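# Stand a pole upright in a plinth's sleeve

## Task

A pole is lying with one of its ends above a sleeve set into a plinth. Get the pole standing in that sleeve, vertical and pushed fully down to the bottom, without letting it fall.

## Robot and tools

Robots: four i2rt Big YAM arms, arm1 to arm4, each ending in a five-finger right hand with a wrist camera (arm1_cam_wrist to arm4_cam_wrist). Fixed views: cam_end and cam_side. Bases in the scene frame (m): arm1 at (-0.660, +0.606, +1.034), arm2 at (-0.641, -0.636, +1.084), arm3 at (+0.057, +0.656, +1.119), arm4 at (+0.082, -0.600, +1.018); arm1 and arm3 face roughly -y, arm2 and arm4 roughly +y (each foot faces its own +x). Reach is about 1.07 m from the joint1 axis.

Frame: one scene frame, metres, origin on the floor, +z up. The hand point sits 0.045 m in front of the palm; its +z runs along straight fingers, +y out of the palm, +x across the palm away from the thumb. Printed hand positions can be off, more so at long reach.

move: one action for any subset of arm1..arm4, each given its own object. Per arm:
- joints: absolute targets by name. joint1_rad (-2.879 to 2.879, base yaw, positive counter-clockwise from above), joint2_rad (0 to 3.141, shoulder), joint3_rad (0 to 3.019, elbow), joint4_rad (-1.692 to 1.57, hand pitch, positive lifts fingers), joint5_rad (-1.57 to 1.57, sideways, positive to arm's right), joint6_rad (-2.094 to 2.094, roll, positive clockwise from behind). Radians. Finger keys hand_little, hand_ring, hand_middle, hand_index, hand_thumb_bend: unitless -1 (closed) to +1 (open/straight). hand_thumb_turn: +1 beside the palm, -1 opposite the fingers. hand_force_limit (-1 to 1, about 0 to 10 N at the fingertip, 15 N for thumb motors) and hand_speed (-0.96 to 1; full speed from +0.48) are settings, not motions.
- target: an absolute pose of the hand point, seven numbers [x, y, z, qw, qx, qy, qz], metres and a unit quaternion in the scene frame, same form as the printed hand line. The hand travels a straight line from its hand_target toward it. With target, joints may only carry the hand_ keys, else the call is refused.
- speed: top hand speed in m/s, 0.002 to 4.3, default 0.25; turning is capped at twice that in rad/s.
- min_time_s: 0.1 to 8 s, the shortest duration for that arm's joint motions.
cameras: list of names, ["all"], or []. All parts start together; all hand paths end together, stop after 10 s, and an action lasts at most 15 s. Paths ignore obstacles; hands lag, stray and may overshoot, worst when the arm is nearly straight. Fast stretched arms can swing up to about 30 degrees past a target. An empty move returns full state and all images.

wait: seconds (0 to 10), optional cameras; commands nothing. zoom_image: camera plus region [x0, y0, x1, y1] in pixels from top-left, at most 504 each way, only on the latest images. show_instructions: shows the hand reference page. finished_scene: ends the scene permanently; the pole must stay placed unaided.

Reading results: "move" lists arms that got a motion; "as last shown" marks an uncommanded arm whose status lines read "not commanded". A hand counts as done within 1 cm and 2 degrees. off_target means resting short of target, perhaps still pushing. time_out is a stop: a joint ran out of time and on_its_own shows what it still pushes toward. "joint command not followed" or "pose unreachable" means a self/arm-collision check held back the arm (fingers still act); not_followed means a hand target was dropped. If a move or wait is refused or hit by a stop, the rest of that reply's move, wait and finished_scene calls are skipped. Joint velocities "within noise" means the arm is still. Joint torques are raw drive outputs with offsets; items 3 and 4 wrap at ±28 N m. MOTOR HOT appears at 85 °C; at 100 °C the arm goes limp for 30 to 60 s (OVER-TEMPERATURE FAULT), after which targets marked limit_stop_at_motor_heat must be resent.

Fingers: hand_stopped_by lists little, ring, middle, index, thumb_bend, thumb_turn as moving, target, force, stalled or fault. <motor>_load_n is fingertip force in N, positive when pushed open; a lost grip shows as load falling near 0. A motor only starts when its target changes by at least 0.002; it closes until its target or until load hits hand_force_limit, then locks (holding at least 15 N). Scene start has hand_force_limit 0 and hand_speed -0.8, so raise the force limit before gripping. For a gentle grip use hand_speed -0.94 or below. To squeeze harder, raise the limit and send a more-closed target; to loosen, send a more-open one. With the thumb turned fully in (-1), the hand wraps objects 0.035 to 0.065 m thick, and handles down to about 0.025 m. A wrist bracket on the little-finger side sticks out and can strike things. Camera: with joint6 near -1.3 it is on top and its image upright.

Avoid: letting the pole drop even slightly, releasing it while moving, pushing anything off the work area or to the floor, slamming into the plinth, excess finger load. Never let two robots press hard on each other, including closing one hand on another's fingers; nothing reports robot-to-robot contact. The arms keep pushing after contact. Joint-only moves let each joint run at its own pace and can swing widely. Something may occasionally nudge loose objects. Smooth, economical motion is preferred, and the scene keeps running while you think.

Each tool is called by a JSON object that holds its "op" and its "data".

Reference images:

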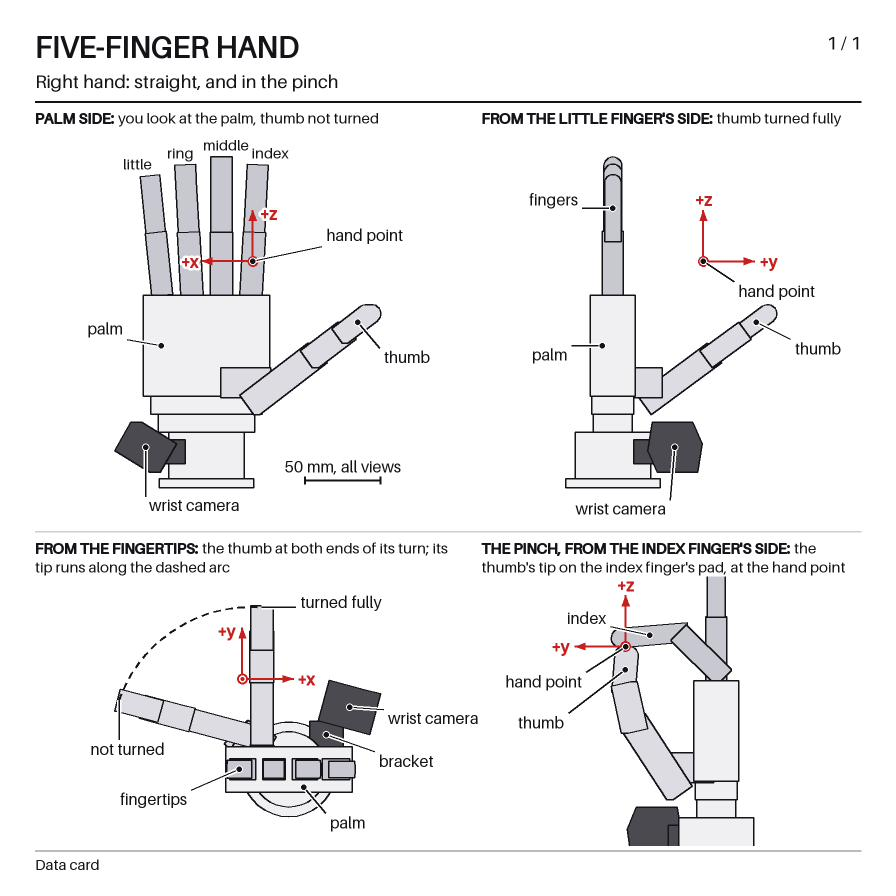

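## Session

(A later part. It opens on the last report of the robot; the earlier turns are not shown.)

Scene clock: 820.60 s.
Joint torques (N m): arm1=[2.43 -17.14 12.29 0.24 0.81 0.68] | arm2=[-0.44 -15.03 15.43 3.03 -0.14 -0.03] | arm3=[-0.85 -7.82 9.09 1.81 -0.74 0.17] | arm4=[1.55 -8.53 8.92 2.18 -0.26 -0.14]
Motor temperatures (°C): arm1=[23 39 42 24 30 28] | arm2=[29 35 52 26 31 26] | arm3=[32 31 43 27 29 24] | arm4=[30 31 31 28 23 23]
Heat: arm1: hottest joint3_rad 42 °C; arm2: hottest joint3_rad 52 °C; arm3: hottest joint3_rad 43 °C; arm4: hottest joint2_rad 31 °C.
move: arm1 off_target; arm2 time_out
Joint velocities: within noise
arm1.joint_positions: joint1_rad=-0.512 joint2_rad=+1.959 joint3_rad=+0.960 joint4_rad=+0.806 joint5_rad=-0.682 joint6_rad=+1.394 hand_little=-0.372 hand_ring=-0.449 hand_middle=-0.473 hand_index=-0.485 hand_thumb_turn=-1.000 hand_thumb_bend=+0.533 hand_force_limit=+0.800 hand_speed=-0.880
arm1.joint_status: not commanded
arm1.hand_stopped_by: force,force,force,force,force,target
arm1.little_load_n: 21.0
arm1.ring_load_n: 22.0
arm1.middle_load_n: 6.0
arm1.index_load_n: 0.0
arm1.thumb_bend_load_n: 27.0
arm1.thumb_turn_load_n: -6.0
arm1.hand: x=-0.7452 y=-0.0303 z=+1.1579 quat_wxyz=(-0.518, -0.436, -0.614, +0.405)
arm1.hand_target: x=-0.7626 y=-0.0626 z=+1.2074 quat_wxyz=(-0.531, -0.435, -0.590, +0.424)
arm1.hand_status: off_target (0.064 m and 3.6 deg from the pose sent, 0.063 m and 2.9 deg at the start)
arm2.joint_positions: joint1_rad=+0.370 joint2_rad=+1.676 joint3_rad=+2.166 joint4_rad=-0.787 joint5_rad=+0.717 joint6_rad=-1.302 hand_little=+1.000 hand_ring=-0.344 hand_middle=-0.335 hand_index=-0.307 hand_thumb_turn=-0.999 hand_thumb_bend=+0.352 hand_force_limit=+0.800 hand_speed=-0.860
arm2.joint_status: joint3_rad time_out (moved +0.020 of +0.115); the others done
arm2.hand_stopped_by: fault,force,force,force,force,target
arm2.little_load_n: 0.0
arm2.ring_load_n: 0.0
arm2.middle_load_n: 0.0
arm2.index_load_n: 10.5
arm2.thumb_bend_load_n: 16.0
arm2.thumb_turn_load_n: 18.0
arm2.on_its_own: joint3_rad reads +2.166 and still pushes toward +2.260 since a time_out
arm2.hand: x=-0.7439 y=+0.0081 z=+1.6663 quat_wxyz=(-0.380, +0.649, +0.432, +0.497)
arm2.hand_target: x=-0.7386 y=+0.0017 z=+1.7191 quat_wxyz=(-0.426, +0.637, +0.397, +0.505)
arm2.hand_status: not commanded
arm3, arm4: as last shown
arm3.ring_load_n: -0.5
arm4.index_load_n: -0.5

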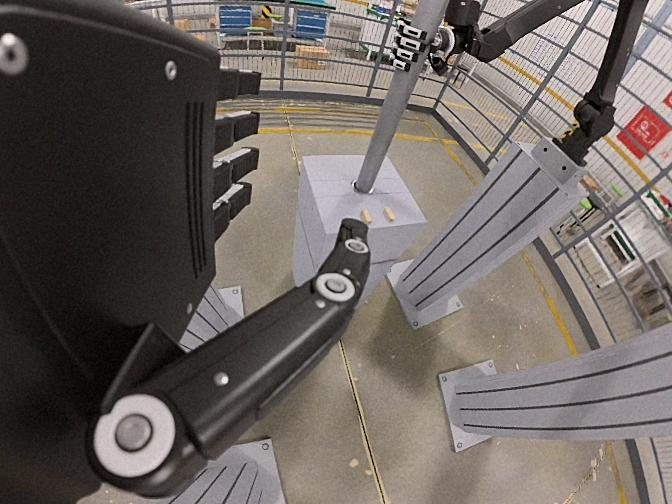

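{"op": "move", "data": {"arm1": {"target": [-0.772, -0.068, 1.222, 0.53, 0.437, 0.592, -0.424], "speed": 0.03}, "arm2": {"joints": {"joint1_rad": 0.365, "joint2_rad": 1.685, "joint3_rad": 2.32, "joint4_rad": -0.79, "joint5_rad": 0.71, "joint6_rad": -1.31}, "min_time_s": 3}, "cameras": ["arm4_cam_wrist"]}}

{"op": "zoom_image", "data": {"camera": "arm4_cam_wrist", "region": [340, 165, 390, 215]}}

Scene clock: 829.67 s.
Joint torques (N m): arm1=[1.26 -19.37 12.08 -0.24 1.14 0.77] | arm2=[-0.85 -16.03 16.55 3.43 -0.16 -0.09] | arm3=[-0.85 -7.77 9.1 1.84 -0.74 0.17] | arm4=[1.61 -8.47 8.91 2.14 -0.24 -0.16]
Motor temperatures (°C): arm1=[23 39 42 24 30 28] | arm2=[29 35 52 26 31 26] | arm3=[31 31 43 27 29 24] | arm4=[30 31 31 28 23 23]
Heat: arm1: hottest joint3_rad 42 °C; arm2: hottest joint3_rad 52 °C; arm3: hottest joint3_rad 43 °C; arm4: hottest joint2_rad 31 °C.
move: arm1 off_target; arm2 time_out
Joint velocities: within noise
arm1.joint_positions: joint1_rad=-0.520 joint2_rad=+1.959 joint3_rad=+0.969 joint4_rad=+0.780 joint5_rad=-0.706 joint6_rad=+1.384 hand_little=-0.371 hand_ring=-0.448 hand_middle=-0.473 hand_index=-0.485 hand_thumb_turn=-1.000 hand_thumb_bend=+0.534 hand_force_limit=+0.800 hand_speed=-0.880
arm1.joint_status: not commanded
arm1.hand_stopped_by: force,force,force,force,force,target
arm1.little_load_n: 25.5
arm1.ring_load_n: 23.0
arm1.middle_load_n: 5.5
arm1.index_load_n: 0.5
arm1.thumb_bend_load_n: 29.0
arm1.thumb_turn_load_n: -6.0
arm1.hand: x=-0.7467 y=-0.0290 z=+1.1567 quat_wxyz=(-0.520, -0.434, -0.620, +0.396)
arm1.hand_target: x=-0.7699 y=-0.0590 z=+1.2246 quat_wxyz=(-0.532, -0.434, -0.590, +0.425)
arm1.hand_status: off_target (0.080 m and 4.6 deg from the pose sent, 0.079 m and 3.6 deg at the start)
arm2.joint_positions: joint1_rad=+0.374 joint2_rad=+1.700 joint3_rad=+2.210 joint4_rad=-0.827 joint5_rad=+0.716 joint6_rad=-1.293 hand_little=+1.000 hand_ring=-0.344 hand_middle=-0.335 hand_index=-0.307 hand_thumb_turn=-0.999 hand_thumb_bend=+0.352 hand_force_limit=+0.800 hand_speed=-0.860
arm2.joint_status: joint3_rad time_out (moved +0.045 of +0.154); the others done
arm2.hand_stopped_by: fault,force,force,force,force,target
arm2.little_load_n: 0.0
arm2.ring_load_n: 0.0
arm2.middle_load_n: 0.0
arm2.index_load_n: 11.0
arm2.thumb_bend_load_n: 16.5
arm2.thumb_turn_load_n: 19.5
arm2.on_its_own: joint3_rad reads +2.210 and still pushes toward +2.320 since a time_out
arm2.hand: x=-0.7479 y=+0.0107 z=+1.6668 quat_wxyz=(-0.376, +0.652, +0.436, +0.493)
arm2.hand_target: x=-0.7365 y=-0.0034 z=+1.7367 quat_wxyz=(-0.433, +0.635, +0.391, +0.506)
arm2.hand_status: not commanded
arm3, arm4: as last shown
arm3.ring_load_n: 0.0
arm3.index_load_n: -0.5
arm3.thumb_turn_load_n: -0.5
arm4.index_load_n: 0.0

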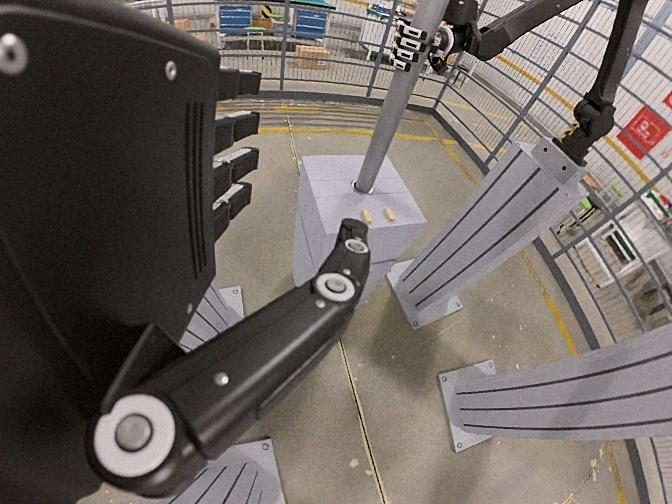

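Scaled by 10.080 from the camera's image (finer frame: 960x720).

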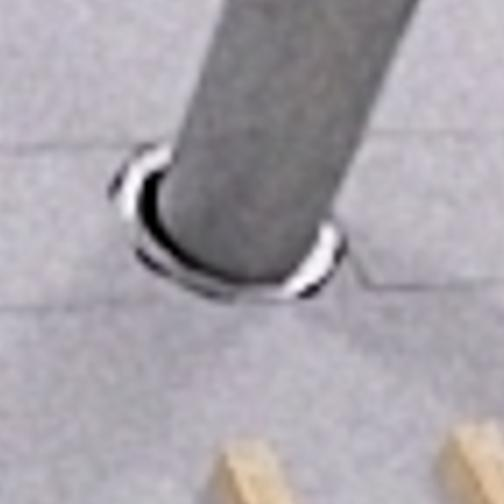

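{"op": "move", "data": {"arm1": {"target": [-0.768, -0.058, 1.20, 0.5961, 0.3915, 0.5479, -0.4401], "speed": 0.03}, "arm2": {"joints": {"joint1_rad": 0.365, "joint2_rad": 1.685, "joint3_rad": 2.28, "joint4_rad": -0.70, "joint5_rad": 0.71, "joint6_rad": -1.31}, "min_time_s": 3}, "cameras": ["arm4_cam_wrist"]}}

{"op": "zoom_image", "data": {"camera": "arm4_cam_wrist", "region": [340, 165, 390, 215]}}

Scene clock: 838.10 s.
Joint torques (N m): arm1=[1.96 -15.09 11.62 2.51 1.07 0.96] | arm2=[-1.38 -17.08 13.64 5.08 0.26 0.14] | arm3=[-0.97 -7.77 9.11 1.84 -0.74 0.17] | arm4=[1.38 -8.64 8.98 2.15 -0.26 -0.13]
Motor temperatures (°C): arm1=[23 39 43 24 30 28] | arm2=[29 35 51 26 31 26] | arm3=[31 31 43 27 29 24] | arm4=[30 31 32 28 23 23]
Heat: arm1: hottest joint3_rad 43 °C; arm2: hottest joint3_rad 51 °C; arm3: hottest joint3_rad 43 °C; arm4: hottest joint3_rad 32 °C.
move: arm1 off_target; arm2 time_out
Joint velocities: within noise
arm1.joint_positions: joint1_rad=-0.535 joint2_rad=+2.059 joint3_rad=+0.972 joint4_rad=+1.087 joint5_rad=-0.764 joint6_rad=+1.531 hand_little=-0.373 hand_ring=-0.452 hand_middle=-0.474 hand_index=-0.485 hand_thumb_turn=-1.000 hand_thumb_bend=+0.533 hand_force_limit=+0.800 hand_speed=-0.880
arm1.joint_status: not commanded
arm1.hand_stopped_by: force,force,force,force,force,target
arm1.little_load_n: 0.0
arm1.ring_load_n: 0.0
arm1.middle_load_n: 0.5
arm1.index_load_n: 3.0
arm1.thumb_bend_load_n: 13.0
arm1.thumb_turn_load_n: 5.0
arm1.hand: x=-0.7498 y=-0.0213 z=+1.1624 quat_wxyz=(-0.575, -0.396, -0.579, +0.420)
arm1.hand_target: x=-0.7666 y=-0.0512 z=+1.2015 quat_wxyz=(-0.595, -0.390, -0.549, +0.439)
arm1.hand_status: off_target (0.056 m and 4.9 deg from the pose sent, 0.056 m and 13.9 deg at the start)
arm2.joint_positions: joint1_rad=+0.380 joint2_rad=+1.712 joint3_rad=+2.210 joint4_rad=-0.782 joint5_rad=+0.708 joint6_rad=-1.328 hand_little=+1.000 hand_ring=-0.344 hand_middle=-0.335 hand_index=-0.308 hand_thumb_turn=-0.999 hand_thumb_bend=+0.353 hand_force_limit=+0.800 hand_speed=-0.860
arm2.joint_status: joint4_rad time_out (moved +0.045 of +0.127); the others done
arm2.hand_stopped_by: fault,force,force,force,force,target
arm2.little_load_n: 0.0
arm2.ring_load_n: -0.5
arm2.middle_load_n: 0.0
arm2.index_load_n: 5.5
arm2.thumb_bend_load_n: 18.0
arm2.thumb_turn_load_n: 16.5
arm2.on_its_own: joint4_rad reads -0.782 and still pushes toward -0.700 since a time_out
arm2.hand: x=-0.7561 y=+0.0200 z=+1.6682 quat_wxyz=(-0.384, +0.640, +0.442, +0.498)
arm2.hand_target: x=-0.7411 y=+0.0077 z=+1.7337 quat_wxyz=(-0.451, +0.630, +0.375, +0.509)
arm2.hand_status: not commanded
arm3, arm4: as last shown
arm3.index_load_n: 0.0
arm3.thumb_turn_load_n: 0.0

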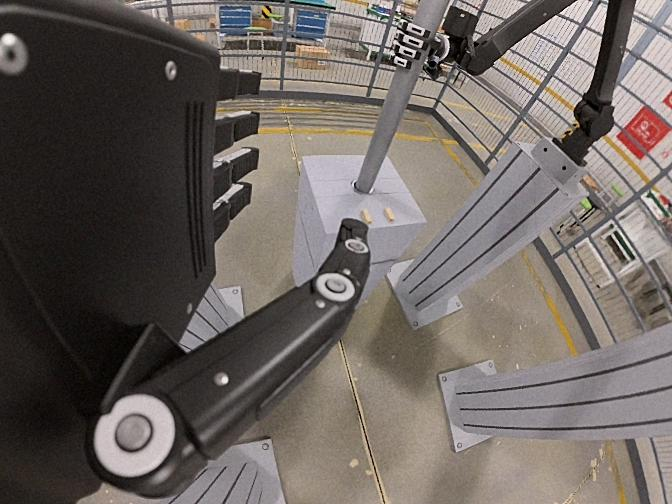

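Scaled by 10.080 from the camera's image (finer frame: 960x720).

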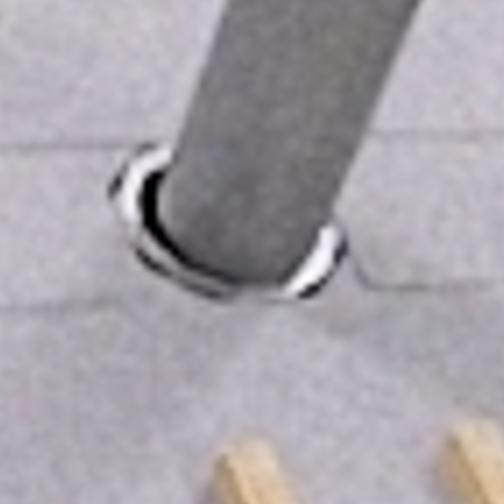

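{"op": "move", "data": {"cameras": ["cam_side","cam_end"]}}

{"op": "zoom_image", "data": {"camera": "cam_side", "region": [300, 60, 460, 380]}}

{"op": "zoom_image", "data": {"camera": "cam_end", "region": [370, 80, 530, 380]}}

Scene clock: 838.97 s.
Joint torques (N m): arm1=[2.2 -15.03 11.69 2.47 1.07 0.91] | arm2=[-1.44 -16.79 13.64 5.08 0.24 0.15] | arm3=[-0.79 -7.82 9.09 1.84 -0.74 0.18] | arm4=[1.85 -8.41 8.99 2.21 -0.26 -0.16]
Motor temperatures (°C): arm1=[23 39 43 24 30 28] | arm2=[29 35 51 26 31 26] | arm3=[31 31 43 27 29 24] | arm4=[30 31 32 28 23 23]
Heat: arm1: hottest joint3_rad 43 °C; arm2: hottest joint3_rad 51 °C; arm3: hottest joint3_rad 43 °C; arm4: hottest joint3_rad 32 °C.
Joint velocities: within noise
arm1.joint_positions: joint1_rad=-0.535 joint2_rad=+2.059 joint3_rad=+0.972 joint4_rad=+1.087 joint5_rad=-0.764 joint6_rad=+1.531 hand_little=-0.373 hand_ring=-0.452 hand_middle=-0.474 hand_index=-0.485 hand_thumb_turn=-1.000 hand_thumb_bend=+0.533 hand_force_limit=+0.800 hand_speed=-0.880
arm1.joint_status: not commanded
arm1.hand_stopped_by: force,force,force,force,force,target
arm1.little_load_n: 0.0
arm1.ring_load_n: 0.0
arm1.middle_load_n: 1.0
arm1.index_load_n: 3.0
arm1.thumb_bend_load_n: 12.5
arm1.thumb_turn_load_n: 5.5
arm1.hand: x=-0.7498 y=-0.0213 z=+1.1624 quat_wxyz=(-0.575, -0.396, -0.579, +0.420) (m; scene frame)
arm1.hand_target: x=-0.7666 y=-0.0512 z=+1.2015 quat_wxyz=(-0.595, -0.390, -0.549, +0.439) (m; scene frame)
arm1.hand_status: off_target (0.056 m and 4.9 deg from the pose sent, 0.056 m and 13.9 deg at the start)
arm2.joint_positions: joint1_rad=+0.380 joint2_rad=+1.712 joint3_rad=+2.210 joint4_rad=-0.782 joint5_rad=+0.708 joint6_rad=-1.328 hand_little=+1.000 hand_ring=-0.344 hand_middle=-0.335 hand_index=-0.308 hand_thumb_turn=-0.999 hand_thumb_bend=+0.353 hand_force_limit=+0.800 hand_speed=-0.860
arm2.joint_status: joint4_rad time_out (moved +0.045 of +0.127); the others done
arm2.hand_stopped_by: fault,force,force,force,force,target
arm2.little_load_n: 0.0
arm2.ring_load_n: 0.0
arm2.middle_load_n: 0.0
arm2.index_load_n: 6.0
arm2.thumb_bend_load_n: 18.0
arm2.thumb_turn_load_n: 16.5
arm2.on_its_own: joint4_rad reads -0.782 and still pushes toward -0.700 since a time_out
arm2.hand: x=-0.7561 y=+0.0200 z=+1.6682 quat_wxyz=(-0.384, +0.640, +0.442, +0.498) (m; scene frame)
arm2.hand_target: x=-0.7411 y=+0.0077 z=+1.7337 quat_wxyz=(-0.451, +0.630, +0.375, +0.509) (m; scene frame)
arm2.hand_status: not commanded
arm3.joint_positions: joint1_rad=-0.746 joint2_rad=+1.151 joint3_rad=+1.389 joint4_rad=-0.916 joint5_rad=-1.183 joint6_rad=+0.387 hand_little=+1.000 hand_ring=+1.000 hand_middle=+1.000 hand_index=+1.000 hand_thumb_turn=-1.000 hand_thumb_bend=+1.000 hand_force_limit=+0.400 hand_speed=-0.750
arm3.joint_status: not commanded
arm3.hand_stopped_by: target,target,target,target,target,target
arm3.little_load_n: 0.0
arm3.ring_load_n: -0.5
arm3.middle_load_n: 0.0
arm3.index_load_n: 0.0
arm3.thumb_bend_load_n: 0.0
arm3.thumb_turn_load_n: 0.0
arm3.hand: x=-0.0797 y=+0.2770 z=+1.6160 quat_wxyz=(-0.403, -0.243, -0.748, +0.468) (m; scene frame)
arm3.hand_target: x=-0.0800 y=+0.2800 z=+1.6200 quat_wxyz=(-0.401, -0.243, -0.745, +0.474) (m; scene frame)
arm3.hand_status: not commanded
arm4.joint_positions: joint1_rad=+0.946 joint2_rad=+1.547 joint3_rad=+0.701 joint4_rad=+0.394 joint5_rad=-0.282 joint6_rad=-1.689 hand_little=+1.000 hand_ring=+1.000 hand_middle=+1.000 hand_index=+1.000 hand_thumb_turn=-1.000 hand_thumb_bend=+0.200 hand_force_limit=+0.700 hand_speed=-0.300
arm4.joint_status: not commanded
arm4.hand_stopped_by: target,target,target,target,target,target
arm4.little_load_n: 0.0
arm4.ring_load_n: 0.0
arm4.middle_load_n: 0.0
arm4.index_load_n: 0.0
arm4.thumb_bend_load_n: 0.0
arm4.thumb_turn_load_n: 0.5
arm4.hand: x=-0.3790 y=-0.2585 z=+1.0991 quat_wxyz=(-0.534, +0.140, +0.830, +0.075) (m; scene frame)
arm4.hand_target: x=-0.3986 y=-0.2510 z=+1.1207 quat_wxyz=(-0.553, +0.124, +0.820, +0.084) (m; scene frame)
arm4.hand_status: not commanded
pictures: cam_end, cam_side

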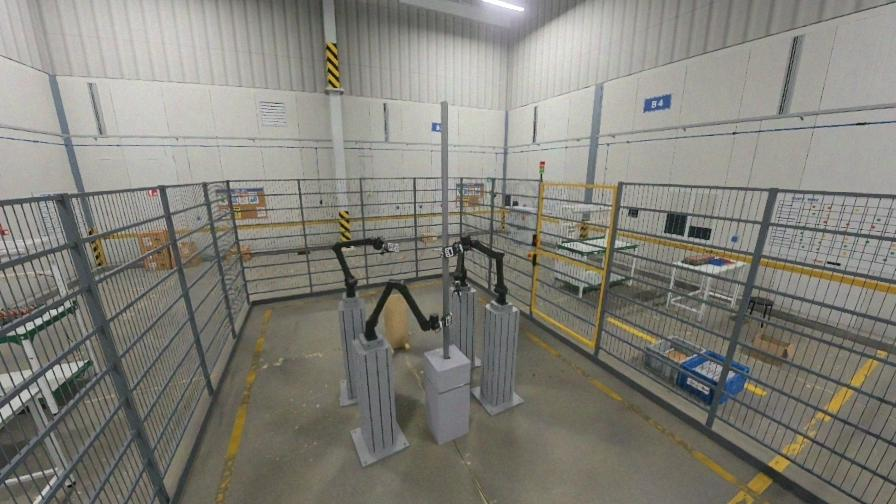

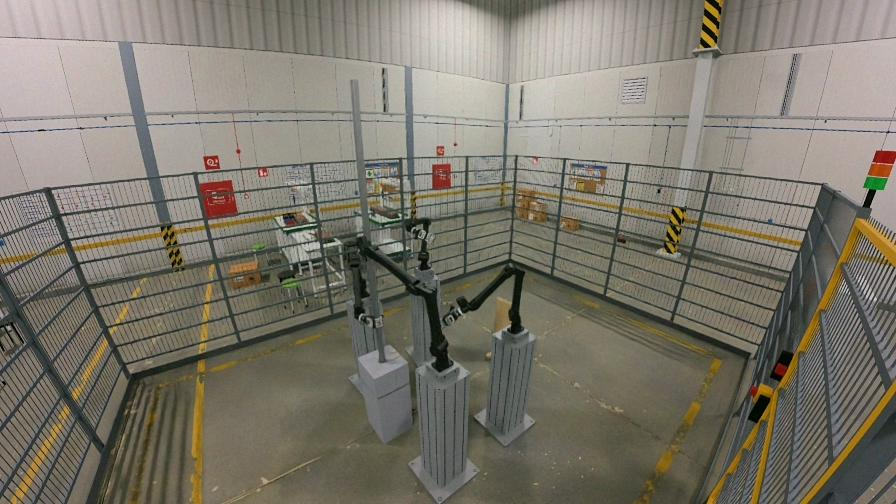

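Scaled by 1.575.

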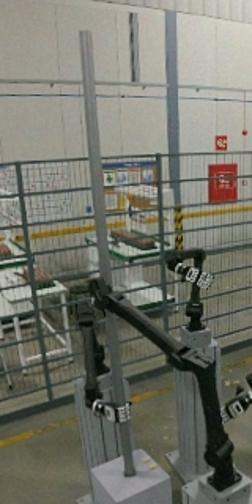

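Scaled by 1.680.

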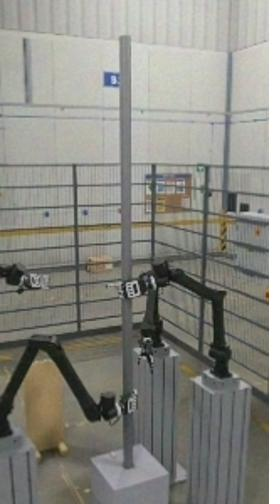

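{"op": "move", "data": {"arm1": {"target": [-0.757, -0.068, 1.20, 0.585, 0.40, 0.558, -0.436], "speed": 0.03}, "arm2": {"joints": {"joint1_rad": 0.325, "joint2_rad": 1.62, "joint3_rad": 2.21, "joint4_rad": -0.69, "joint5_rad": 0.70, "joint6_rad": -1.32}, "min_time_s": 4}, "cameras": ["arm4_cam_wrist","cam_side","cam_end"]}}

{"op": "zoom_image", "data": {"camera": "arm4_cam_wrist", "region": [340, 165, 390, 215]}}

Scene clock: 848.47 s.
Joint torques (N m): arm1=[3.78 -16.15 11.56 0.68 1.59 0.82] | arm2=[-3.08 -19.37 11.11 5 0.47 0.03] | arm3=[-0.91 -7.77 9.09 1.84 -0.74 0.18] | arm4=[1.73 -8.47 8.9 2.17 -0.25 -0.13]
Motor temperatures (°C): arm1=[23 39 43 24 32 28] | arm2=[29 36 50 26 31 26] | arm3=[31 31 43 27 29 24] | arm4=[30 31 32 28 23 23]
Heat: arm1: hottest joint3_rad 43 °C; arm2: hottest joint3_rad 50 °C; arm3: hottest joint3_rad 43 °C; arm4: hottest joint3_rad 32 °C.
move: arm1 off_target; arm2 time_out
Joint velocities: within noise
arm1.joint_positions: joint1_rad=-0.524 joint2_rad=+2.056 joint3_rad=+0.975 joint4_rad=+1.068 joint5_rad=-0.748 joint6_rad=+1.513 hand_little=-0.373 hand_ring=-0.452 hand_middle=-0.474 hand_index=-0.485 hand_thumb_turn=-1.000 hand_thumb_bend=+0.533 hand_force_limit=+0.800 hand_speed=-0.880
arm1.joint_status: not commanded
arm1.hand_stopped_by: force,force,force,force,force,target
arm1.little_load_n: 0.0
arm1.ring_load_n: 0.0
arm1.middle_load_n: 1.0
arm1.index_load_n: 3.0
arm1.thumb_bend_load_n: 13.0
arm1.thumb_turn_load_n: 4.0
arm1.hand: x=-0.7456 y=-0.0256 z=+1.1613 quat_wxyz=(-0.569, -0.397, -0.583, +0.423)
arm1.hand_target: x=-0.7556 y=-0.0606 z=+1.2023 quat_wxyz=(-0.585, -0.398, -0.557, +0.435)
arm1.hand_status: off_target (0.059 m and 3.7 deg from the pose sent, 0.060 m and 3.3 deg at the start)
arm2.joint_positions: joint1_rad=+0.364 joint2_rad=+1.683 joint3_rad=+2.173 joint4_rad=-0.770 joint5_rad=+0.692 joint6_rad=-1.325 hand_little=+1.000 hand_ring=-0.344 hand_middle=-0.335 hand_index=-0.308 hand_thumb_turn=-0.999 hand_thumb_bend=+0.353 hand_force_limit=+0.800 hand_speed=-0.860
arm2.joint_status: joint4_rad time_out (moved +0.012 of +0.092); the others done
arm2.hand_stopped_by: fault,force,force,force,force,target
arm2.little_load_n: 0.0
arm2.ring_load_n: 0.0
arm2.middle_load_n: 0.0
arm2.index_load_n: 5.5
arm2.thumb_bend_load_n: 17.5
arm2.thumb_turn_load_n: 16.5
arm2.on_its_own: joint4_rad reads -0.770 and still pushes toward -0.690 since a time_out
arm2.hand: x=-0.7449 y=+0.0155 z=+1.6684 quat_wxyz=(-0.386, +0.642, +0.439, +0.496)
arm2.hand_target: x=-0.7085 y=-0.0092 z=+1.7399 quat_wxyz=(-0.443, +0.634, +0.367, +0.517)
arm2.hand_status: not commanded
arm3, arm4: as last shown
arm3.ring_load_n: 0.0
arm4.thumb_turn_load_n: 0.0
pictures: arm4_cam_wrist, cam_end, cam_side

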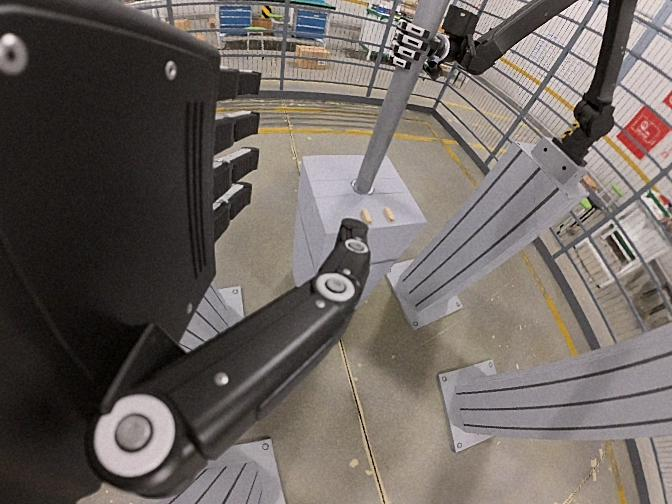

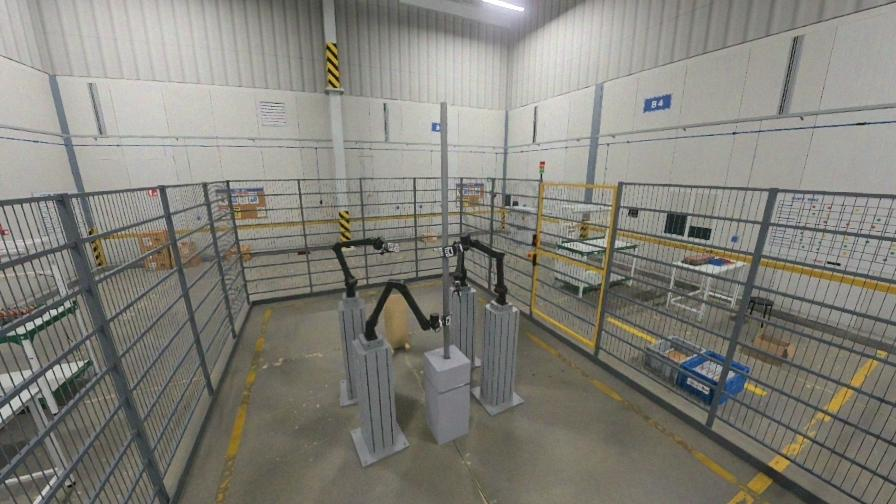

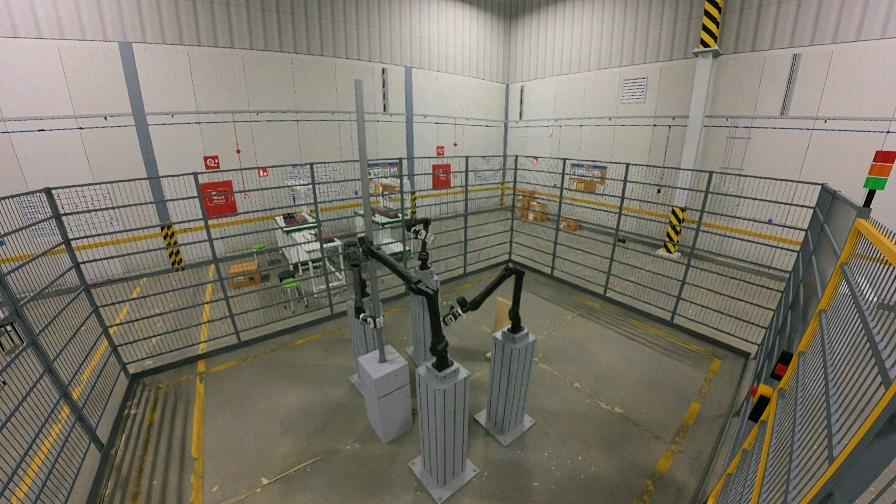

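Scaled by 10.080 from the camera's image (finer frame: 960x720).

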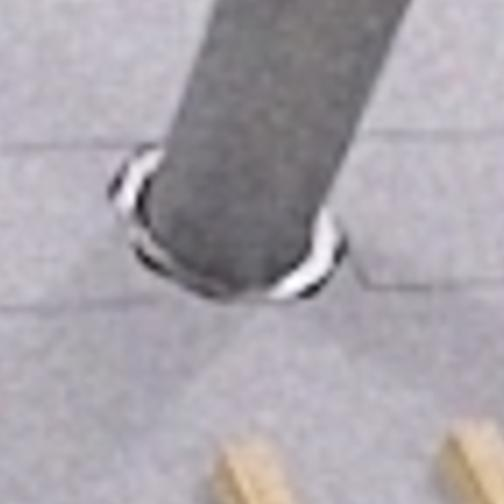

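{"op": "move", "data": {"arm1": {"target": [-0.778, -0.075, 1.205, 0.585, 0.40, 0.558, -0.436], "speed": 0.03}, "arm2": {"joints": {"joint1_rad": 0.315, "joint2_rad": 1.58, "joint3_rad": 2.19, "joint4_rad": -0.69, "joint5_rad": 0.68, "joint6_rad": -1.325}, "min_time_s": 3}, "cameras": ["arm4_cam_wrist","cam_side","cam_end"]}}

{"op": "zoom_image", "data": {"camera": "arm4_cam_wrist", "region": [340, 165, 390, 215]}}

Scene clock: 856.30 s.
Joint torques (N m): arm1=[1.96 -16.32 12.4 1.03 1.51 0.97] | arm2=[-3.19 -20.37 11.64 5.03 0.69 0] | arm3=[-0.85 -7.82 9.1 1.85 -0.74 0.17] | arm4=[1.79 -8.64 8.96 2.1 -0.26 -0.12]
Motor temperatures (°C): arm1=[23 39 44 24 32 28] | arm2=[29 36 49 26 31 26] | arm3=[31 31 43 26 29 24] | arm4=[30 31 32 28 23 23]
Heat: arm1: hottest joint3_rad 44 °C; arm2: hottest joint3_rad 49 °C; arm3: hottest joint3_rad 43 °C; arm4: hottest joint3_rad 32 °C.
move: arm1 off_target; arm2 time_out
Joint velocities: within noise
arm1.joint_positions: joint1_rad=-0.527 joint2_rad=+2.060 joint3_rad=+1.011 joint4_rad=+1.021 joint5_rad=-0.776 joint6_rad=+1.490 hand_little=-0.373 hand_ring=-0.451 hand_middle=-0.474 hand_index=-0.485 hand_thumb_turn=-1.000 hand_thumb_bend=+0.533 hand_force_limit=+0.800 hand_speed=-0.880
arm1.joint_status: not commanded
arm1.hand_stopped_by: force,force,force,force,force,target
arm1.little_load_n: 0.0
arm1.ring_load_n: 1.0
arm1.middle_load_n: 1.5
arm1.index_load_n: 0.0
arm1.thumb_bend_load_n: 14.5
arm1.thumb_turn_load_n: 0.5
arm1.hand: x=-0.7473 y=-0.0326 z=+1.1621 quat_wxyz=(-0.569, -0.388, -0.593, +0.416)
arm1.hand_target: x=-0.7767 y=-0.0660 z=+1.2073 quat_wxyz=(-0.584, -0.398, -0.558, +0.436)
arm1.hand_status: off_target (0.068 m and 5.2 deg from the pose sent, 0.073 m and 3.7 deg at the start)
arm2.joint_positions: joint1_rad=+0.355 joint2_rad=+1.660 joint3_rad=+2.147 joint4_rad=-0.768 joint5_rad=+0.667 joint6_rad=-1.325 hand_little=+1.000 hand_ring=-0.344 hand_middle=-0.335 hand_index=-0.308 hand_thumb_turn=-0.999 hand_thumb_bend=+0.353 hand_force_limit=+0.800 hand_speed=-0.860
arm2.joint_status: joint4_rad time_out (moved +0.002 of +0.080); the others done
arm2.hand_stopped_by: fault,force,force,force,force,target
arm2.little_load_n: 0.0
arm2.ring_load_n: 0.0
arm2.middle_load_n: 0.0
arm2.index_load_n: 5.0
arm2.thumb_bend_load_n: 18.0
arm2.thumb_turn_load_n: 16.0
arm2.on_its_own: joint4_rad reads -0.768 and still pushes toward -0.690 since a time_out
arm2.hand: x=-0.7406 y=+0.0113 z=+1.6687 quat_wxyz=(-0.391, +0.640, +0.444, +0.490)
arm2.hand_target: x=-0.6992 y=-0.0234 z=+1.7529 quat_wxyz=(-0.452, +0.629, +0.365, +0.517)
arm2.hand_status: not commanded
arm3, arm4: as last shown
pictures: arm4_cam_wrist, cam_end, cam_side

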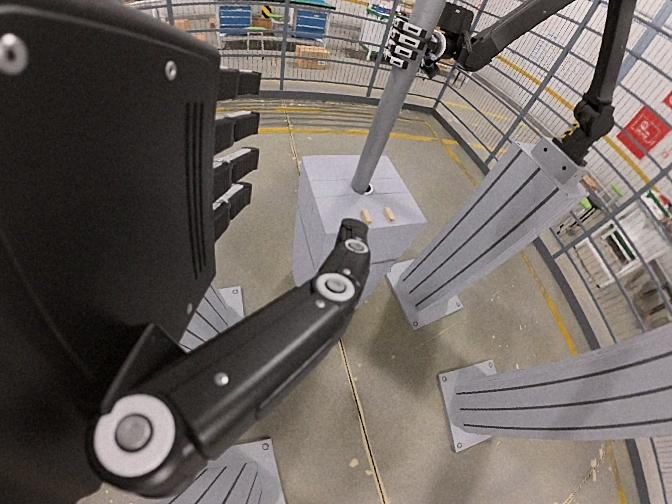

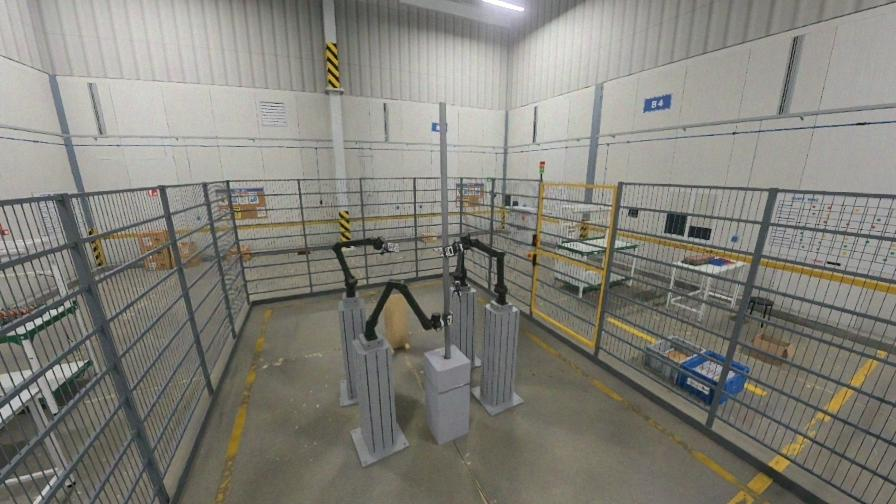

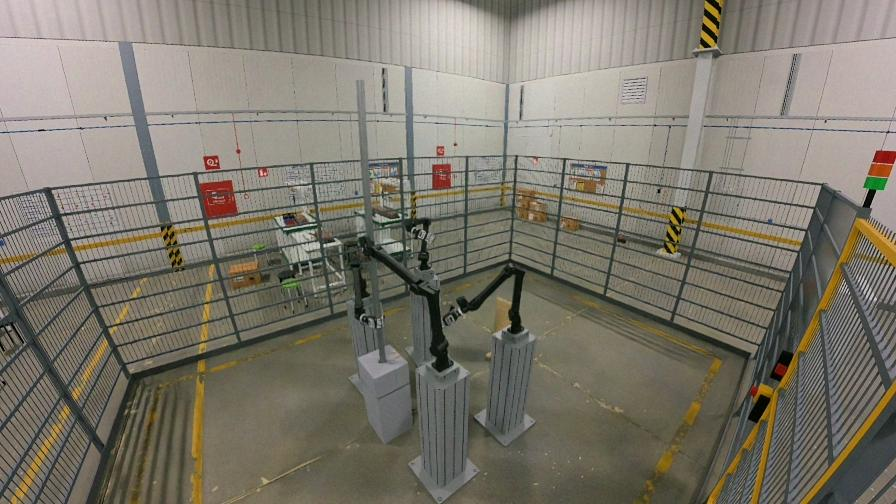

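Scaled by 10.080 from the camera's image (finer frame: 960x720).

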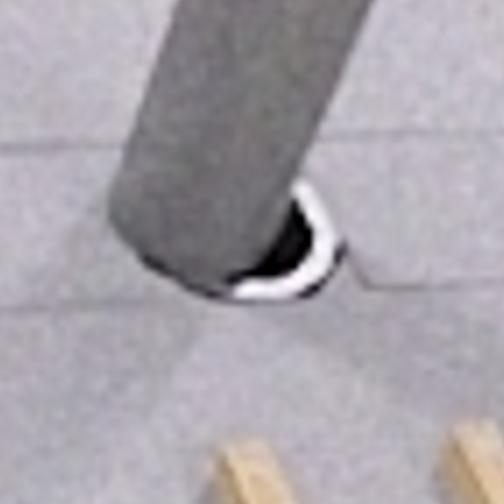

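{"op": "move", "data": {"arm1": {"target": [-0.784, -0.072, 1.205, 0.582, 0.40, 0.561, -0.436], "speed": 0.03}, "arm2": {"joints": {"joint1_rad": 0.315, "joint2_rad": 1.53, "joint3_rad": 2.15, "joint4_rad": -0.68, "joint5_rad": 0.68, "joint6_rad": -1.325}, "min_time_s": 3}, "cameras": ["arm4_cam_wrist","cam_side","cam_end"]}}

{"op": "zoom_image", "data": {"camera": "arm4_cam_wrist", "region": [340, 165, 390, 215]}}

Scene clock: 864.90 s.
Joint torques (N m): arm1=[-0.15 -16.44 11.85 1.51 1.31 0.96] | arm2=[-2.9 -21.6 11.86 4.81 0.98 0.02] | arm3=[-0.79 -7.82 9.09 1.84 -0.74 0.18] | arm4=[1.67 -8.82 8.94 2.15 -0.25 -0.14]
Motor temperatures (°C): arm1=[23 39 45 24 32 28] | arm2=[29 36 49 26 31 26] | arm3=[31 31 43 26 29 24] | arm4=[30 31 32 28 23 23]
Heat: arm1: hottest joint3_rad 45 °C; arm2: hottest joint3_rad 49 °C; arm3: hottest joint3_rad 43 °C; arm4: hottest joint3_rad 32 °C.
move: arm1 off_target; arm2 time_out
Joint velocities: within noise
arm1.joint_positions: joint1_rad=-0.524 joint2_rad=+2.061 joint3_rad=+1.023 joint4_rad=+1.000 joint5_rad=-0.785 joint6_rad=+1.483 hand_little=-0.373 hand_ring=-0.451 hand_middle=-0.474 hand_index=-0.485 hand_thumb_turn=-1.000 hand_thumb_bend=+0.533 hand_force_limit=+0.800 hand_speed=-0.880
arm1.joint_status: not commanded
arm1.hand_stopped_by: force,force,force,force,force,target
arm1.little_load_n: 0.0
arm1.ring_load_n: 1.0
arm1.middle_load_n: 2.0
arm1.index_load_n: 1.0
arm1.thumb_bend_load_n: 13.0
arm1.thumb_turn_load_n: 1.0
arm1.hand: x=-0.7457 y=-0.0355 z=+1.1619 quat_wxyz=(-0.570, -0.386, -0.598, +0.412)
arm1.hand_target: x=-0.7828 y=-0.0637 z=+1.2067 quat_wxyz=(-0.581, -0.398, -0.561, +0.435)
arm1.hand_status: off_target (0.068 m and 5.5 deg from the pose sent, 0.069 m and 4.8 deg at the start)
arm2.joint_positions: joint1_rad=+0.354 joint2_rad=+1.626 joint3_rad=+2.103 joint4_rad=-0.752 joint5_rad=+0.659 joint6_rad=-1.324 hand_little=+1.000 hand_ring=-0.344 hand_middle=-0.335 hand_index=-0.308 hand_thumb_turn=-0.999 hand_thumb_bend=+0.353 hand_force_limit=+0.800 hand_speed=-0.860
arm2.joint_status: joint4_rad time_out (moved +0.016 of +0.088); the others done
arm2.hand_stopped_by: fault,force,force,force,force,target
arm2.little_load_n: 0.0
arm2.ring_load_n: 0.0
arm2.middle_load_n: 0.0
arm2.index_load_n: 6.5
arm2.thumb_bend_load_n: 17.5
arm2.thumb_turn_load_n: 16.5
arm2.on_its_own: joint4_rad reads -0.752 and still pushes toward -0.680 since a time_out
arm2.hand: x=-0.7370 y=+0.0026 z=+1.6691 quat_wxyz=(-0.395, +0.639, +0.444, +0.489)
arm2.hand_target: x=-0.6922 y=-0.0421 z=+1.7628 quat_wxyz=(-0.459, +0.627, +0.359, +0.518)
arm2.hand_status: not commanded
arm3, arm4: as last shown
arm3.thumb_turn_load_n: -0.5
pictures: arm4_cam_wrist, cam_end, cam_side

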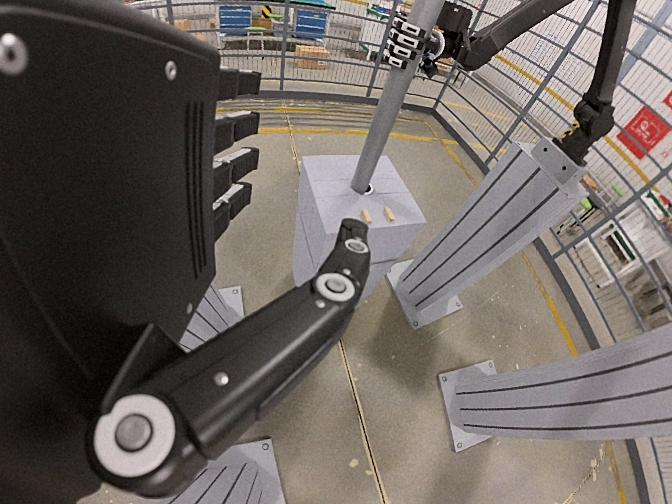

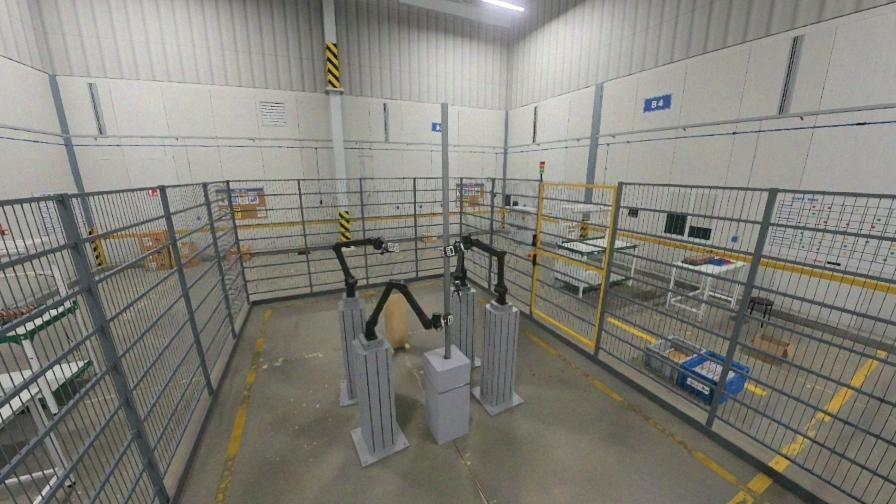

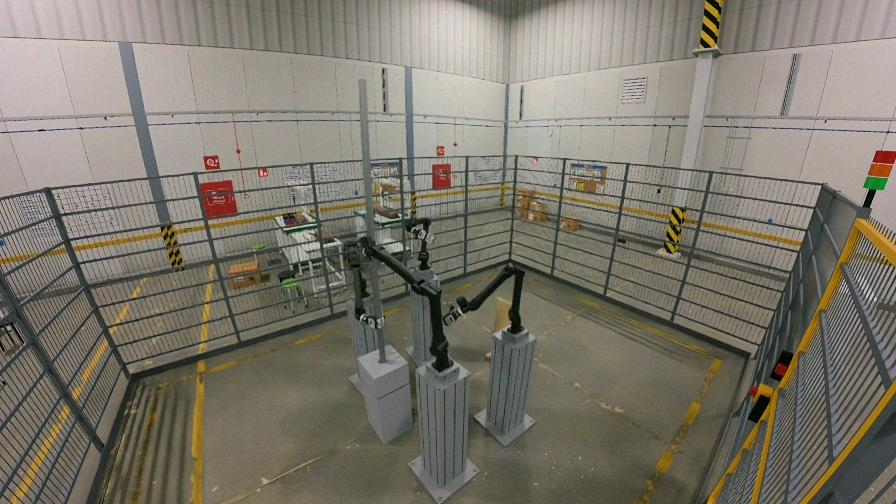

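Scaled by 10.080 from the camera's image (finer frame: 960x720).

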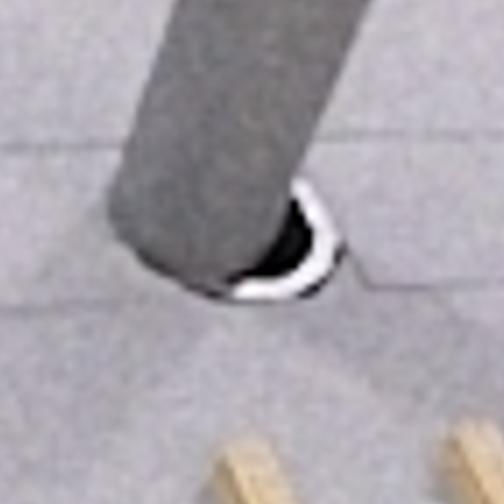

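{"op": "move", "data": {"arm1": {"target": [-0.784, -0.062, 1.232, 0.592, 0.394, 0.552, -0.439], "speed": 0.03}, "arm2": {"joints": {"joint1_rad": 0.325, "joint2_rad": 1.53, "joint3_rad": 2.24, "joint4_rad": -0.67, "joint5_rad": 0.68, "joint6_rad": -1.325}, "min_time_s": 3}, "cameras": ["arm4_cam_wrist","cam_side","cam_end"]}}

{"op": "zoom_image", "data": {"camera": "arm4_cam_wrist", "region": [340, 165, 390, 215]}}

Scene clock: 872.63 s.
Joint torques (N m): arm1=[-1.61 -20.48 10.25 1.85 0.94 1.25] | arm2=[-2.67 -21.36 16.9 5.11 0.99 0] | arm3=[-0.85 -7.77 9.11 1.84 -0.74 0.18] | arm4=[1.55 -8.41 8.98 2.13 -0.25 -0.14]
Motor temperatures (°C): arm1=[23 39 45 24 32 29] | arm2=[29 36 51 27 31 26] | arm3=[31 31 43 26 29 24] | arm4=[30 31 32 28 23 23]
Heat: arm1: hottest joint3_rad 45 °C; arm2: hottest joint3_rad 51 °C; arm3: hottest joint3_rad 43 °C; arm4: hottest joint3_rad 32 °C.
move: arm1 off_target; arm2 time_out
Joint velocities: within noise
arm1.joint_positions: joint1_rad=-0.524 joint2_rad=+2.061 joint3_rad=+1.023 joint4_rad=+1.000 joint5_rad=-0.787 joint6_rad=+1.483 hand_little=-0.373 hand_ring=-0.451 hand_middle=-0.474 hand_index=-0.485 hand_thumb_turn=-1.000 hand_thumb_bend=+0.533 hand_force_limit=+0.800 hand_speed=-0.880
arm1.joint_status: not commanded
arm1.hand_stopped_by: force,force,force,force,force,target
arm1.little_load_n: 0.0
arm1.ring_load_n: 1.0
arm1.middle_load_n: 2.0
arm1.index_load_n: 1.0
arm1.thumb_bend_load_n: 13.5
arm1.thumb_turn_load_n: 1.5
arm1.hand: x=-0.7454 y=-0.0352 z=+1.1621 quat_wxyz=(-0.570, -0.385, -0.598, +0.411)
arm1.hand_target: x=-0.7818 y=-0.0539 z=+1.2325 quat_wxyz=(-0.591, -0.390, -0.554, +0.438)
arm1.hand_status: off_target (0.084 m and 6.7 deg from the pose sent, 0.084 m and 6.7 deg at the start)
arm2.joint_positions: joint1_rad=+0.354 joint2_rad=+1.626 joint3_rad=+2.103 joint4_rad=-0.750 joint5_rad=+0.659 joint6_rad=-1.324 hand_little=+1.000 hand_ring=-0.344 hand_middle=-0.335 hand_index=-0.308 hand_thumb_turn=-0.999 hand_thumb_bend=+0.353 hand_force_limit=+0.800 hand_speed=-0.860
arm2.joint_status: joint3_rad time_out (moved +0.000 of +0.137); joint4_rad time_out (moved +0.001 of +0.082); the others done
arm2.hand_stopped_by: fault,force,force,force,force,target
arm2.little_load_n: 0.0
arm2.ring_load_n: 0.0
arm2.middle_load_n: 0.0
arm2.index_load_n: 6.0
arm2.thumb_bend_load_n: 17.5
arm2.thumb_turn_load_n: 16.5
arm2.on_its_own: joint3_rad reads +2.103 and still pushes toward +2.215 since a time_out; joint4_rad reads -0.750 and still pushes toward -0.670 since a time_out
arm2.hand: x=-0.7371 y=+0.0027 z=+1.6693 quat_wxyz=(-0.395, +0.639, +0.443, +0.489)
arm2.hand_target: x=-0.6942 y=-0.0535 z=+1.7971 quat_wxyz=(-0.488, +0.615, +0.337, +0.520)
arm2.hand_status: not commanded
arm3, arm4: as last shown
arm3.thumb_turn_load_n: 0.0
pictures: arm4_cam_wrist, cam_end, cam_side

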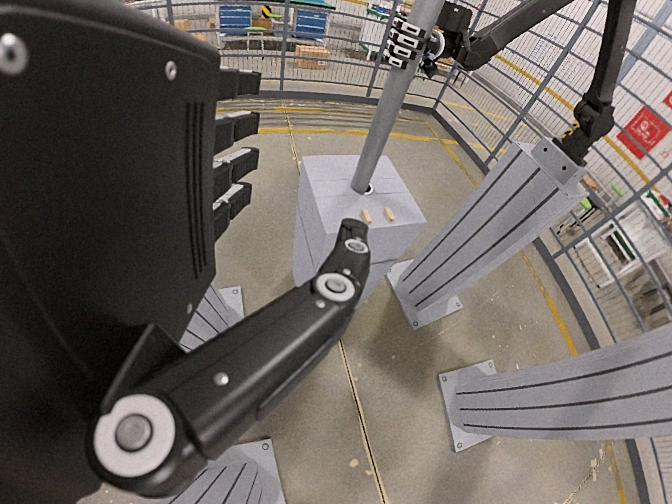

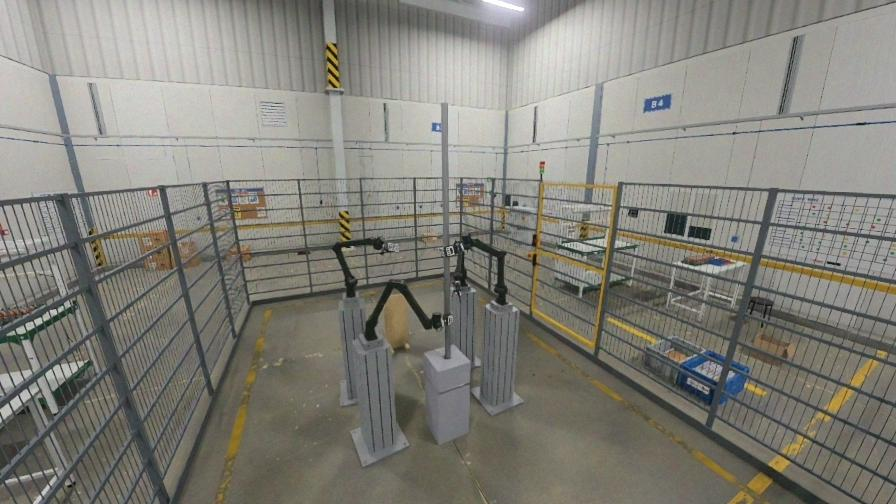

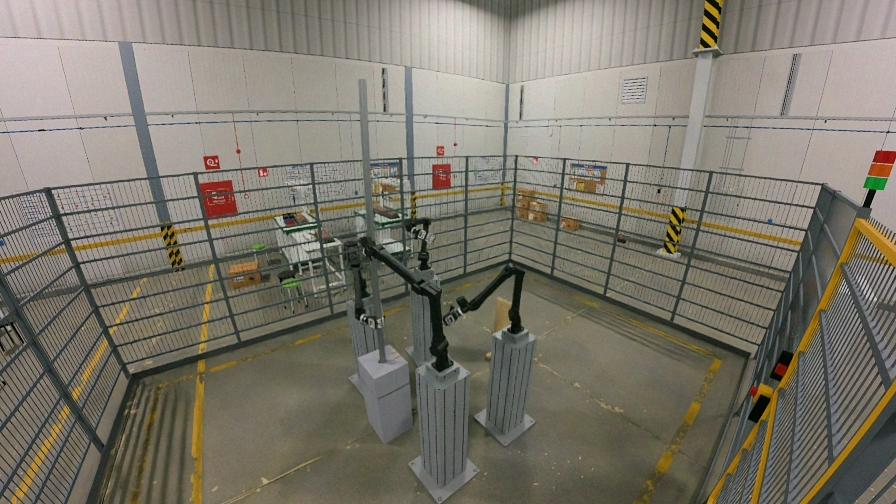

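Scaled by 10.080 from the camera's image (finer frame: 960x720).

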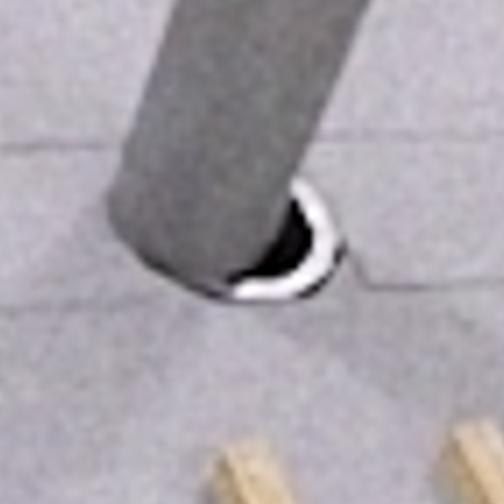

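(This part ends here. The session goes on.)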